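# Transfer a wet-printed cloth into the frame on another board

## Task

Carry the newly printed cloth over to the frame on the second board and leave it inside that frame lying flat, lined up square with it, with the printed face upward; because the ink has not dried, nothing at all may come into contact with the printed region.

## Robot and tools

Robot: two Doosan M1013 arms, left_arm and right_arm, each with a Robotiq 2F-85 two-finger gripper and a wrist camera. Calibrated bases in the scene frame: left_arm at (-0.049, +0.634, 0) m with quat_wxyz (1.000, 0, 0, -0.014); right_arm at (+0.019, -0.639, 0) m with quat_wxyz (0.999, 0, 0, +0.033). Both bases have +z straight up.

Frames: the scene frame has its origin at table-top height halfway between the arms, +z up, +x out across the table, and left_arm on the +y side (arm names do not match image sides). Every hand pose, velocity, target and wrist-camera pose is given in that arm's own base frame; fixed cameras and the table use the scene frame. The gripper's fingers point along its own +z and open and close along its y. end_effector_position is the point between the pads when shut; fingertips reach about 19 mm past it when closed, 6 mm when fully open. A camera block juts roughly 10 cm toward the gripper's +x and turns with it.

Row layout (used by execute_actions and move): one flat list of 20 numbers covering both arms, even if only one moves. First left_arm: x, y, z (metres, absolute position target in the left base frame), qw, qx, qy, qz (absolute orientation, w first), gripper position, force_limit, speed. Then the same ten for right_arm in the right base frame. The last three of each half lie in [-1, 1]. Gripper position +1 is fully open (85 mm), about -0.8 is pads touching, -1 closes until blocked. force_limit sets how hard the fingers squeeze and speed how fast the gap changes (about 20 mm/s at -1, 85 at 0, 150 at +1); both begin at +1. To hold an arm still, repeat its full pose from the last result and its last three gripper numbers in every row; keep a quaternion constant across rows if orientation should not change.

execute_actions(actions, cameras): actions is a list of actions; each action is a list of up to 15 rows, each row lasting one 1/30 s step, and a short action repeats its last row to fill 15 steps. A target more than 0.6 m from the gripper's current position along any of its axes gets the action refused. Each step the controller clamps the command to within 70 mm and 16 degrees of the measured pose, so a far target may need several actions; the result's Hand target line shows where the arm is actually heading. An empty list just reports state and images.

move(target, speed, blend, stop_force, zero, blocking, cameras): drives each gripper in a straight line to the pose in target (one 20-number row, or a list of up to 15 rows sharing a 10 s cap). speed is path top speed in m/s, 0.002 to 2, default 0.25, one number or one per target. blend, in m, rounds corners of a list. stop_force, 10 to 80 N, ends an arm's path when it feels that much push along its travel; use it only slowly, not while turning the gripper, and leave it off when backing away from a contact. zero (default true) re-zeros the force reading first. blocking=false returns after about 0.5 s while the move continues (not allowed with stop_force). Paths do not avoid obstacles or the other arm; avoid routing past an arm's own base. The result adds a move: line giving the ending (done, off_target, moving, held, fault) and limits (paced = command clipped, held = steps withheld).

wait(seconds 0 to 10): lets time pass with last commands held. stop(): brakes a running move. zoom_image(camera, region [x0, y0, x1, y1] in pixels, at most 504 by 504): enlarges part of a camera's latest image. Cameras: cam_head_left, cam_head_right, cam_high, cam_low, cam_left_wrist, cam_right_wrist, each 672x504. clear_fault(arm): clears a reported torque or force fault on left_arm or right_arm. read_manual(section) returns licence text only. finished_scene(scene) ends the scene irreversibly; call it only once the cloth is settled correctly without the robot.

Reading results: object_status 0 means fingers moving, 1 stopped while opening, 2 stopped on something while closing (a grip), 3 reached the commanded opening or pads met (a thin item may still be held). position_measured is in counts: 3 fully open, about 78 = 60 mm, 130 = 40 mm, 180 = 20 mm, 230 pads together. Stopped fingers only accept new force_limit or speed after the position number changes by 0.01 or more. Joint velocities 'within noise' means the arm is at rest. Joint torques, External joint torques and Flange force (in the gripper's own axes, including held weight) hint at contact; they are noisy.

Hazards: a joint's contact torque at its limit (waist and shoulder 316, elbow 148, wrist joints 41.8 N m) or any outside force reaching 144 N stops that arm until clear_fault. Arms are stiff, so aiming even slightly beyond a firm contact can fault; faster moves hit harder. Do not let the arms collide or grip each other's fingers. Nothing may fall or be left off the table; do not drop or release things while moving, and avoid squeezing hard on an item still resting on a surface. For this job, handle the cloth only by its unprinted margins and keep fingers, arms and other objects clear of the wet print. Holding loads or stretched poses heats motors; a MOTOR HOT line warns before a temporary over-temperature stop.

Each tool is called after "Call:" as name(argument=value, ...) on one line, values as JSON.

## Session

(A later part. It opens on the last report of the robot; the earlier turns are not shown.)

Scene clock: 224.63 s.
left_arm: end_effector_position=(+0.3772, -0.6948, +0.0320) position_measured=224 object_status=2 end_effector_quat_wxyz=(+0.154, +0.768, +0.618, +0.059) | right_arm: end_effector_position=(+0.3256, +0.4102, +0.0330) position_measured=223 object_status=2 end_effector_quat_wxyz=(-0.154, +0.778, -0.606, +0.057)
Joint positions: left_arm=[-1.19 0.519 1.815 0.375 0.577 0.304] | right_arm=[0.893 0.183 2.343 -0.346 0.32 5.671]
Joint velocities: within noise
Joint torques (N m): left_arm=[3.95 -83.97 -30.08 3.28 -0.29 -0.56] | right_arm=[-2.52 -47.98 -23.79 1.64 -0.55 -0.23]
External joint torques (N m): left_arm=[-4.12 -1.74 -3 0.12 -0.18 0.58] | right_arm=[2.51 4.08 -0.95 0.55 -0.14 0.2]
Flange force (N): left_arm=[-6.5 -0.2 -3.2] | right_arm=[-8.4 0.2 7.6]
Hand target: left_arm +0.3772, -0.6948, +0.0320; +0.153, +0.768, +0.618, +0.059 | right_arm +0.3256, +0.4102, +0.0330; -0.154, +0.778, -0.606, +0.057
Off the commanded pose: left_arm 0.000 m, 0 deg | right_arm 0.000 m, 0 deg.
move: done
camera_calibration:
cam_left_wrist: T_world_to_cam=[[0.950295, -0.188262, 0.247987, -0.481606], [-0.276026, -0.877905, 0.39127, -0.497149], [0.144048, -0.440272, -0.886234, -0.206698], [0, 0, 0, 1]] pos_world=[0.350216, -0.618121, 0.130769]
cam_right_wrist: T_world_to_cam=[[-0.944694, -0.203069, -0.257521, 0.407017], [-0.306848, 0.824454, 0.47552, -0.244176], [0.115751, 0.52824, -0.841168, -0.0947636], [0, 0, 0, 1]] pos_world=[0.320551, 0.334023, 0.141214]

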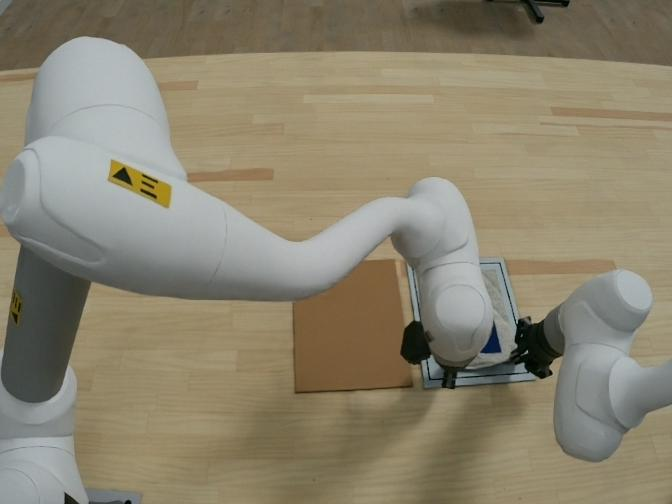

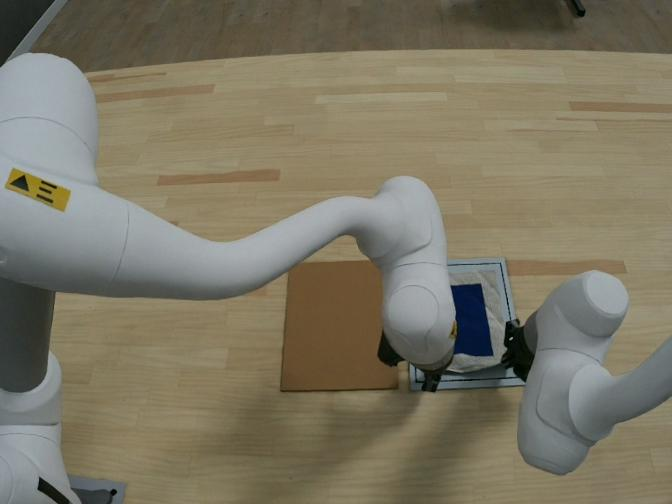

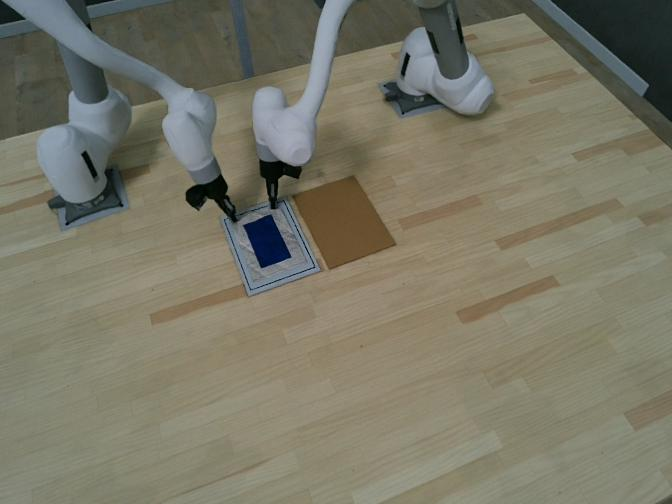

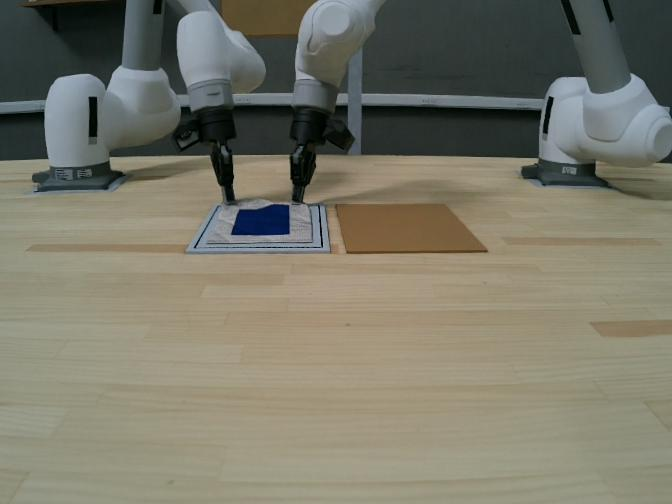

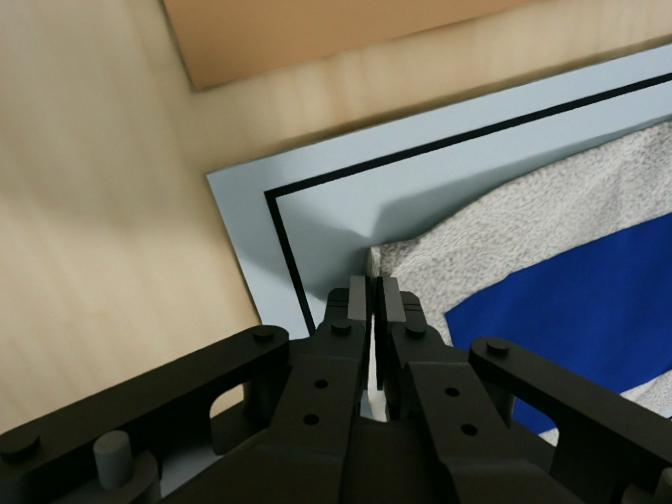

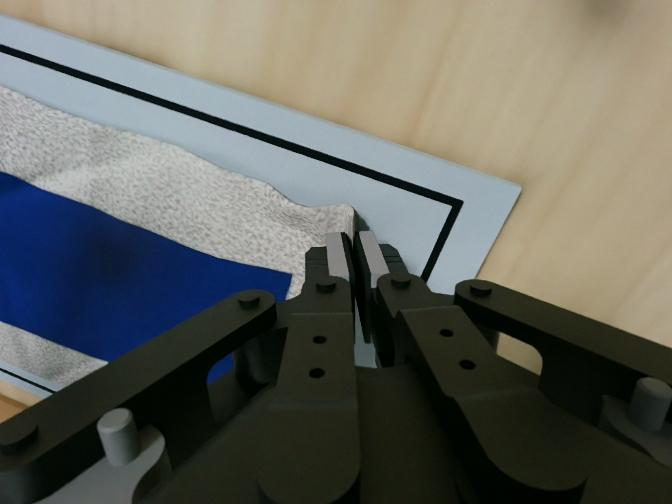

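Call:
move(target=[0.3772,-0.6948,0.0320,0.1535,0.7685,0.6184,0.0590,-0.5,-0.7,-1,0.3256,0.4102,0.0320,-0.1544,0.7781,-0.6061,0.0566,-0.5,-0.7,-1], speed=0.02)

Call:
zoom_image(camera="cam_low", region=[130, 120, 350, 280])

Call:
zoom_image(camera="cam_high", region=[200, 160, 360, 320])

Scene clock: 228.80 s.
left_arm: end_effector_position=(+0.3772, -0.6948, +0.0320) position_measured=192 object_status=0 end_effector_quat_wxyz=(+0.153, +0.768, +0.618, +0.059) | right_arm: end_effector_position=(+0.3256, +0.4102, +0.0320) position_measured=192 object_status=0 end_effector_quat_wxyz=(-0.154, +0.778, -0.606, +0.057)
Joint positions: left_arm=[-1.19 0.519 1.815 0.375 0.577 0.304] | right_arm=[0.893 0.184 2.344 -0.349 0.318 5.673]
Joint velocities: within noise
Joint torques (N m): left_arm=[3.48 -85.22 -30.84 3.28 -0.36 -0.57] | right_arm=[-2.54 -48.17 -23.75 1.59 -0.59 -0.2]
External joint torques (N m): left_arm=[-3.28 -1 -2.34 0.13 -0.11 0.59] | right_arm=[2.55 4.15 -0.67 0.57 -0.09 0.18]
Flange force (N): left_arm=[-5.4 0.1 -2.1] | right_arm=[-8.1 0.4 7.5]
Hand target: left_arm +0.3772, -0.6948, +0.0320; +0.153, +0.768, +0.618, +0.059 | right_arm +0.3256, +0.4102, +0.0320; -0.154, +0.778, -0.606, +0.057
Off the commanded pose: left_arm 0.000 m, 0 deg | right_arm 0.000 m, 0 deg.
move: done
camera_calibration:
cam_left_wrist: T_world_to_cam=[[0.950268, -0.188346, 0.248024, -0.481654], [-0.276116, -0.877888, 0.391246, -0.497102], [0.144048, -0.440272, -0.886234, -0.206697], [0, 0, 0, 1]] pos_world=[0.350216, -0.61812, 0.130769]
cam_right_wrist: T_world_to_cam=[[-0.944694, -0.203069, -0.257521, 0.40676], [-0.306848, 0.824454, 0.47552, -0.243701], [0.115751, 0.52824, -0.841168, -0.0956048], [0, 0, 0, 1]] pos_world=[0.320551, 0.334023, 0.140214]

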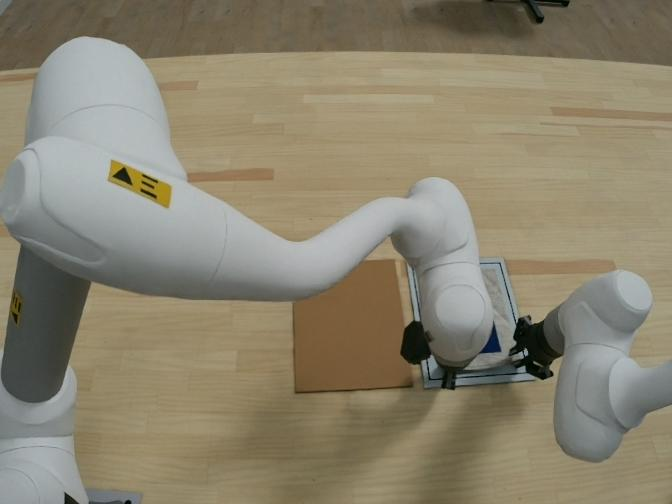

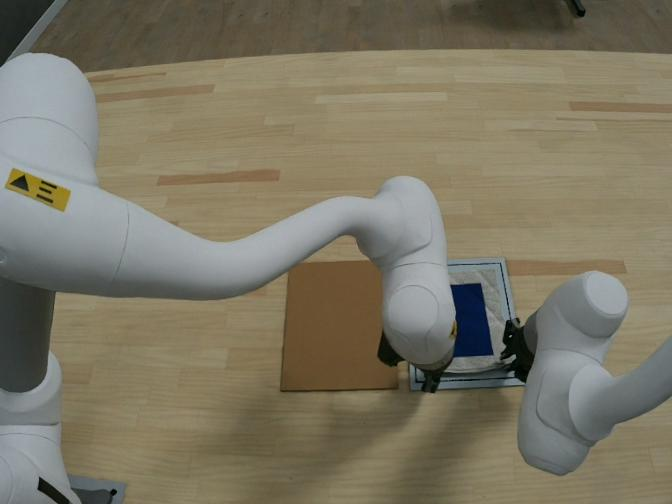

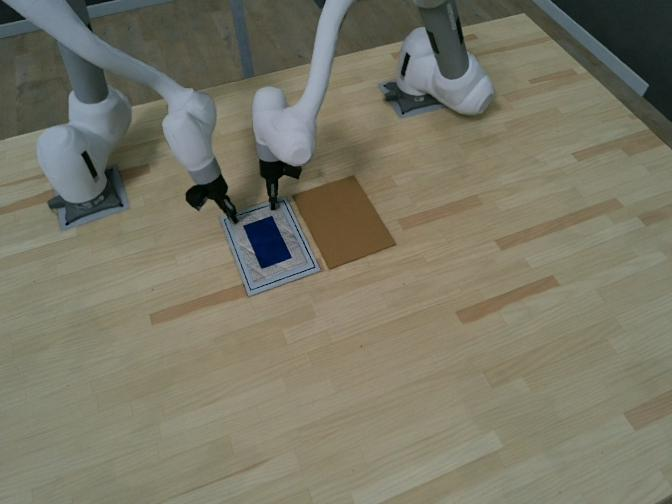

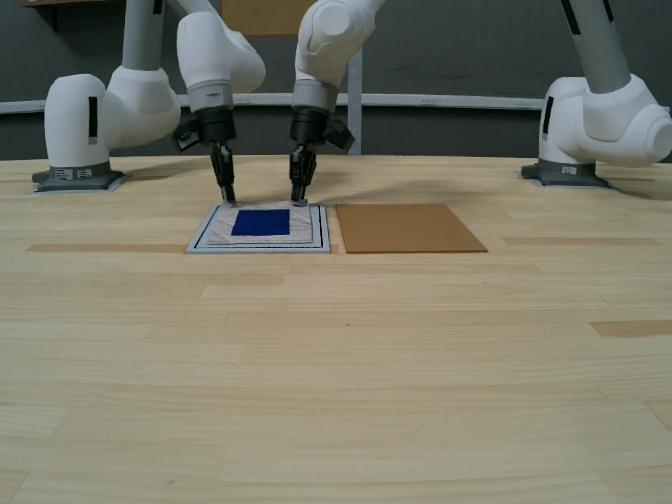

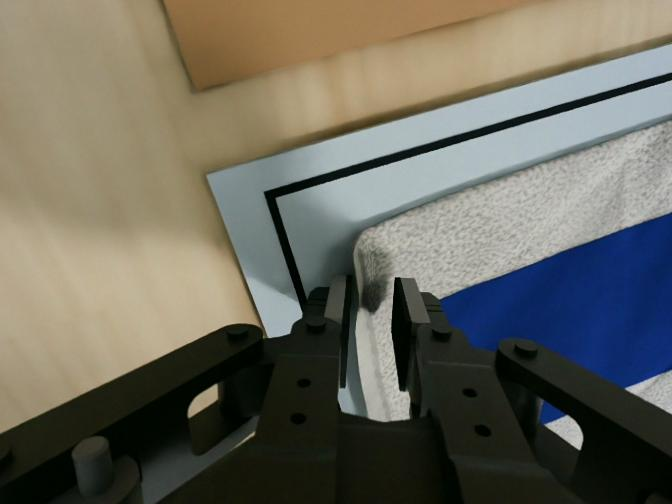

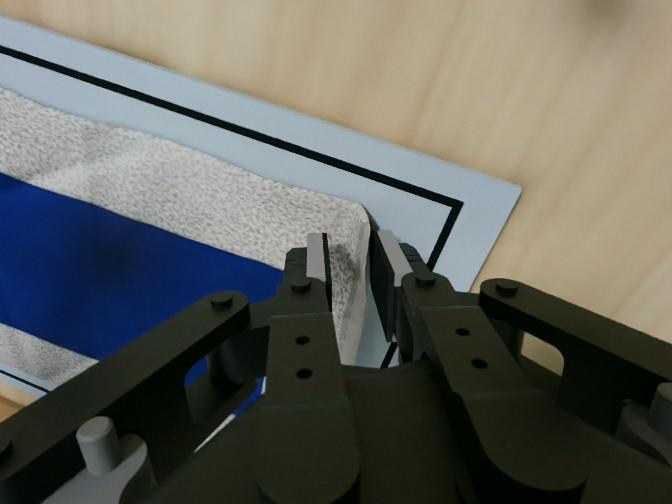

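Scaled by 2.291 from the camera's 672x504 image, which has a finer 960x720 frame.

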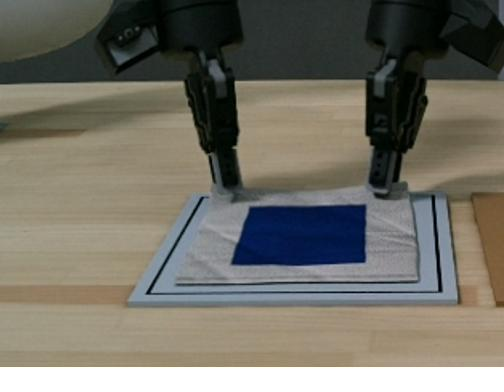

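Scaled by 3.150 from the camera's 672x504 image, which has a finer 960x720 frame.

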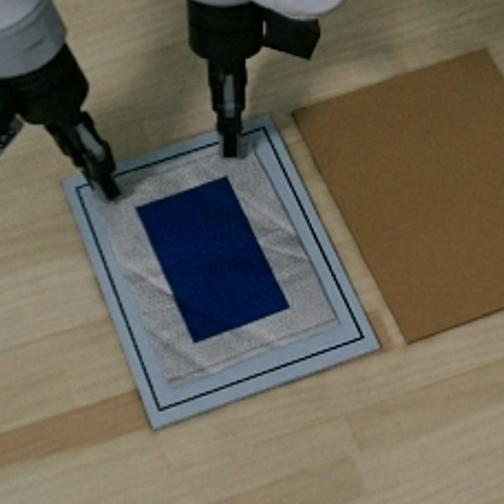

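Call:
move(target=[[0.3772,-0.6948,0.0325,0.1535,0.7685,0.6184,0.0590,-0.5,-0.7,-1,0.3256,0.4102,0.0325,-0.1544,0.7781,-0.6061,0.0566,-0.5,-0.7,-1],[0.3752,-0.6948,0.0600,0.1535,0.7685,0.6184,0.0590,-0.5,-0.7,-1,0.3236,0.4103,0.0600,-0.1544,0.7781,-0.6061,0.0566,-0.5,-0.7,-1],[0.2800,-0.6700,0.2000,0.1535,0.7685,0.6184,0.0590,-0.5,-0.7,-1,0.2300,0.3700,0.2000,-0.1544,0.7781,-0.6061,0.0566,-0.5,-0.7,-1]], speed=[0.02,0.03,0.15])

Call:
zoom_image(camera="cam_high", region=[200, 180, 340, 310])

Call:
zoom_image(camera="cam_head_left", region=[390, 240, 550, 400])

Call:
zoom_image(camera="cam_low", region=[170, 180, 350, 270])

Scene clock: 233.47 s.
left_arm: end_effector_position=(+0.2800, -0.6700, +0.1999) position_measured=192 object_status=3 end_effector_quat_wxyz=(+0.153, +0.768, +0.618, +0.059) | right_arm: end_effector_position=(+0.2300, +0.3700, +0.2000) position_measured=192 object_status=3 end_effector_quat_wxyz=(-0.154, +0.778, -0.606, +0.057)
Joint positions: left_arm=[-1.314 0.273 1.815 0.314 0.841 0.287] | right_arm=[1.034 -0.207 2.316 -0.22 0.749 5.639]
Joint velocities: within noise
Joint torques (N m): left_arm=[3.33 -67.46 -36.24 4.1 -0.38 -0.57] | right_arm=[-2.71 -19.96 -36.17 2.64 -0.6 -0.2]
External joint torques (N m): left_arm=[-3.34 0.22 -2.55 0.12 -0.07 0.6] | right_arm=[2.7 4.35 -1.31 0.64 -0.1 0.18]
Flange force (N): left_arm=[-6.7 -0.3 -2.0] | right_arm=[-12.7 0.2 4.7]
Hand target: left_arm +0.2800, -0.6700, +0.2000; +0.153, +0.768, +0.618, +0.059 | right_arm +0.2300, +0.3700, +0.2000; -0.154, +0.778, -0.606, +0.057
Off the commanded pose: left_arm 0.000 m, 0 deg | right_arm 0.000 m, 0 deg.
move: done
camera_calibration:
cam_left_wrist: T_world_to_cam=[[0.950295, -0.188276, 0.247974, -0.426235], [-0.27602, -0.877943, 0.39119, -0.567939], [0.144055, -0.440191, -0.886273, -0.0328322], [0, 0, 0, 1]] pos_world=[0.253016, -0.593321, 0.298769]
cam_right_wrist: T_world_to_cam=[[-0.944782, -0.20299, -0.25726, 0.351463], [-0.306651, 0.824467, 0.475626, -0.31986], [0.115555, 0.528252, -0.841188, 0.0780591], [0, 0, 0, 1]] pos_world=[0.22495, 0.293823, 0.308214]

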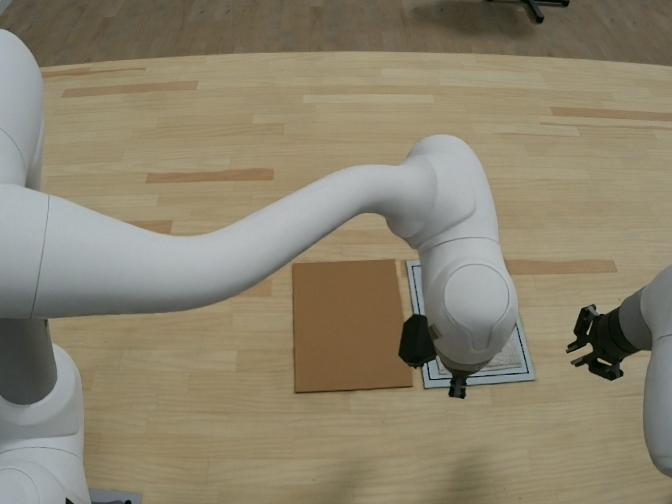

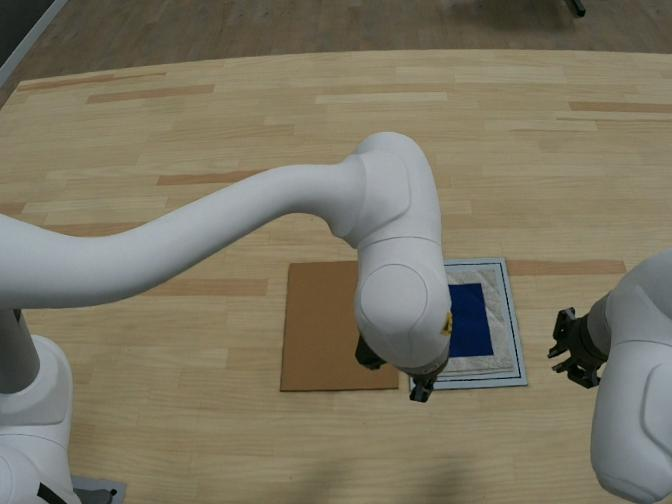

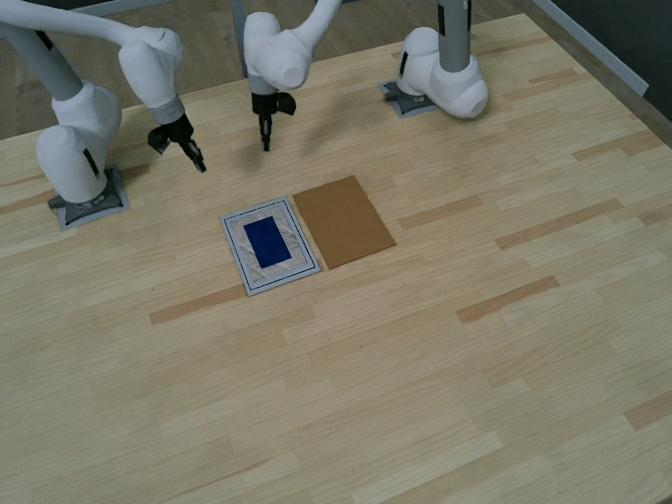

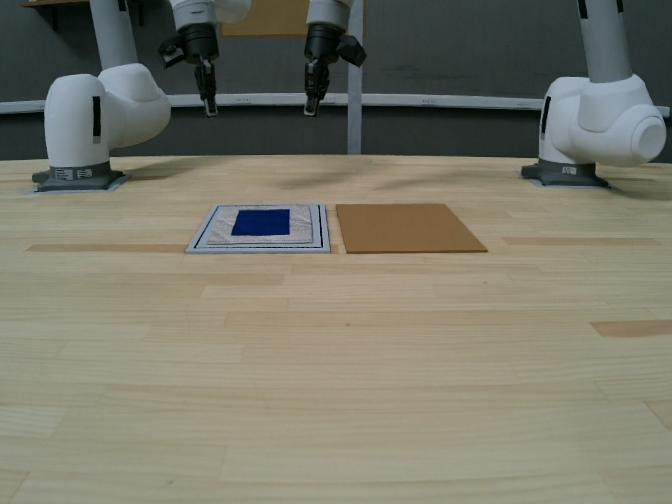

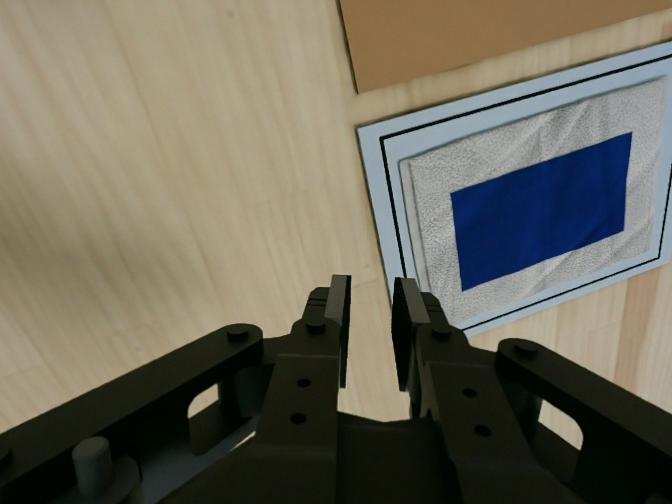

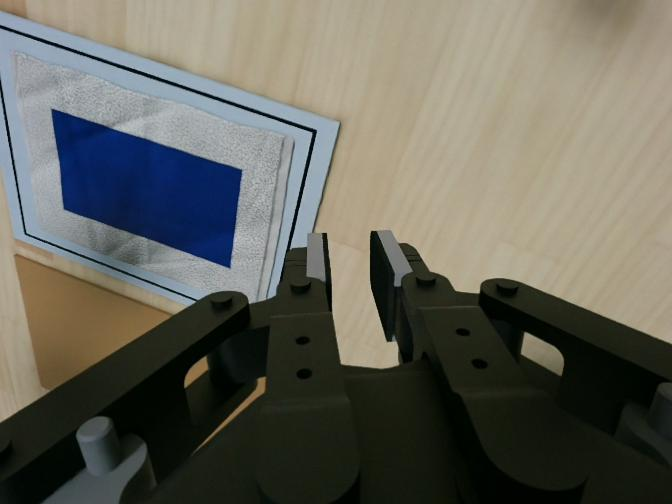

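Scaled by 3.600 from the camera's 672x504 image, which has a finer 960x720 frame.

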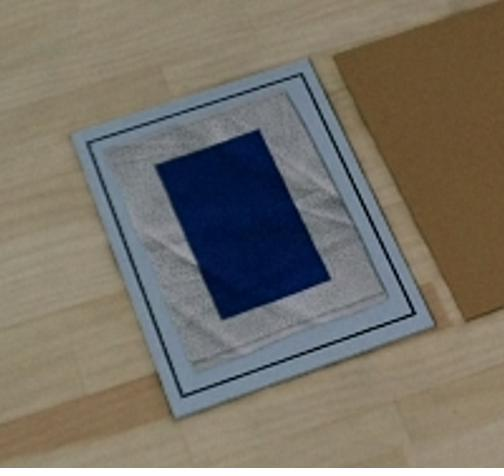

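Scaled by 3.150 from the camera's 672x504 image, which has a finer 960x720 frame.

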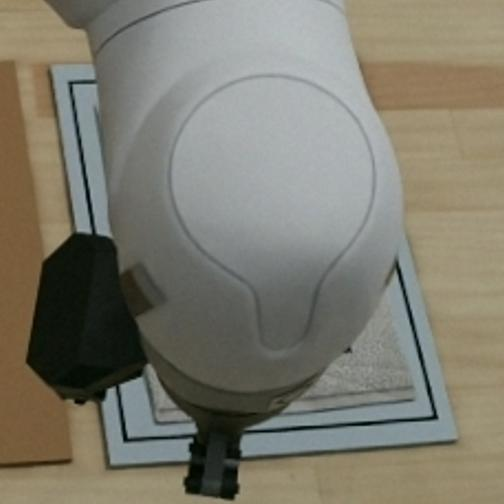

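Scaled by 2.800 from the camera's 672x504 image, which has a finer 960x720 frame.

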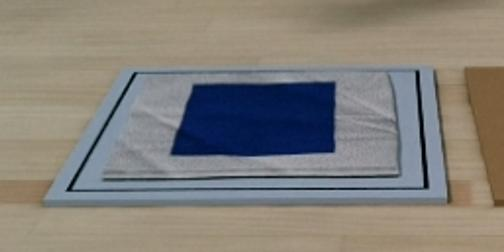

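Call:
move(target=[0.2000,-0.5000,0.3000,0.1535,0.7685,0.6184,0.0590,-0.5,-0.7,-1,0.2000,0.2800,0.3000,-0.1544,0.7781,-0.6061,0.0566,-0.5,-0.7,-1], cameras=["cam_head_left","cam_head_right"])

Call:
zoom_image(camera="cam_head_right", region=[390, 240, 550, 400])

Scene clock: 235.67 s.
left_arm: end_effector_position=(+0.2000, -0.5000, +0.2999) position_measured=192 object_status=3 end_effector_quat_wxyz=(+0.153, +0.768, +0.618, +0.059) | right_arm: end_effector_position=(+0.2000, +0.2800, +0.3000) position_measured=192 object_status=3 end_effector_quat_wxyz=(-0.154, +0.778, -0.606, +0.057)
Joint positions: left_arm=[-1.387 -0.09 2.022 0.295 1.01 0.267] | right_arm=[0.956 -0.479 2.285 -0.147 1.035 5.477]
Joint velocities: within noise
Joint torques (N m): left_arm=[3.46 -33.75 -38.96 4.57 -0.27 -0.55] | right_arm=[-2.75 3.15 -41.41 3.21 -0.74 -0.19]
External joint torques (N m): left_arm=[-3.51 2.23 -2.38 0.03 -0.17 0.57] | right_arm=[2.82 2.85 -1.39 0.63 -0.05 0.16]
Flange force (N): left_arm=[-9.1 -1.8 -1.6] | right_arm=[-13.7 2.0 0.0]
Hand target: left_arm +0.2000, -0.5000, +0.3000; +0.153, +0.768, +0.618, +0.059 | right_arm +0.2000, +0.2800, +0.3000; -0.154, +0.778, -0.606, +0.057
Off the commanded pose: left_arm 0.000 m, 0 deg | right_arm 0.000 m, 0 deg.
move: done
Images, in order (width x height): cam_head_left 672x504, cam_head_right 672x504.

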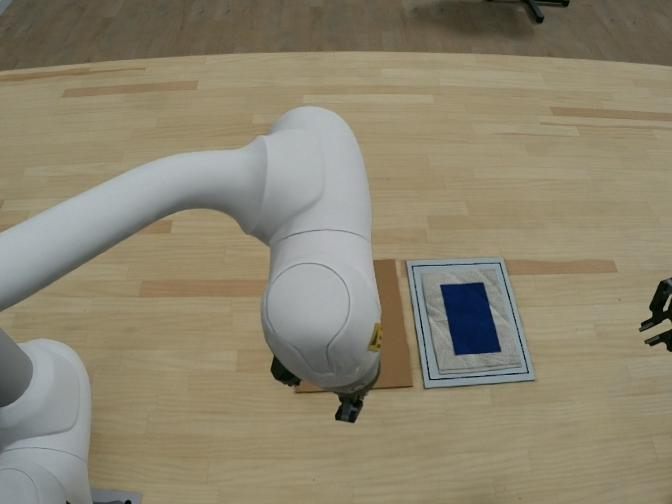

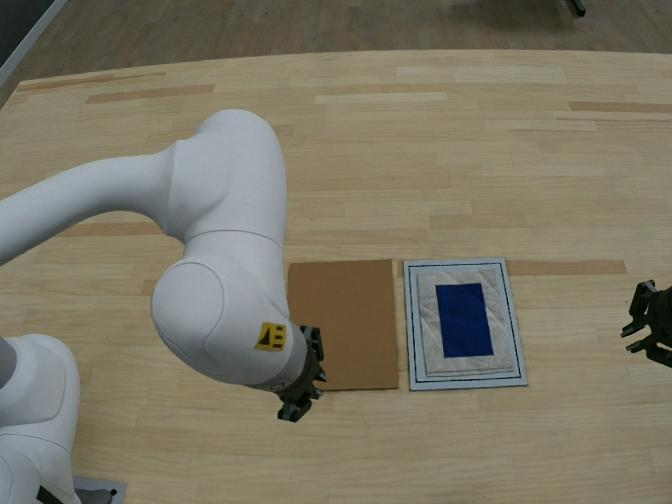

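Scaled by 3.150 from the camera's 672x504 image, which has a finer 960x720 frame.

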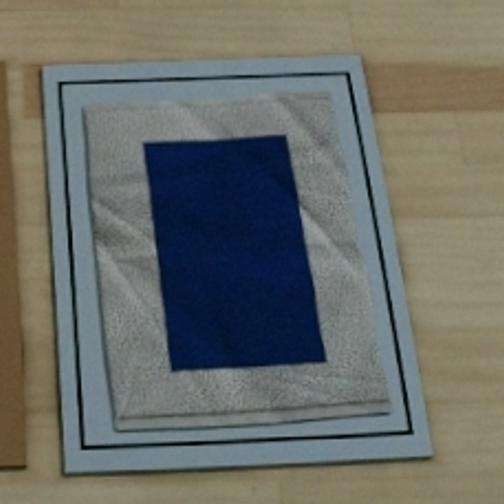

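Call:
finished_scene(scene=2)

The scene is finished: the task was done.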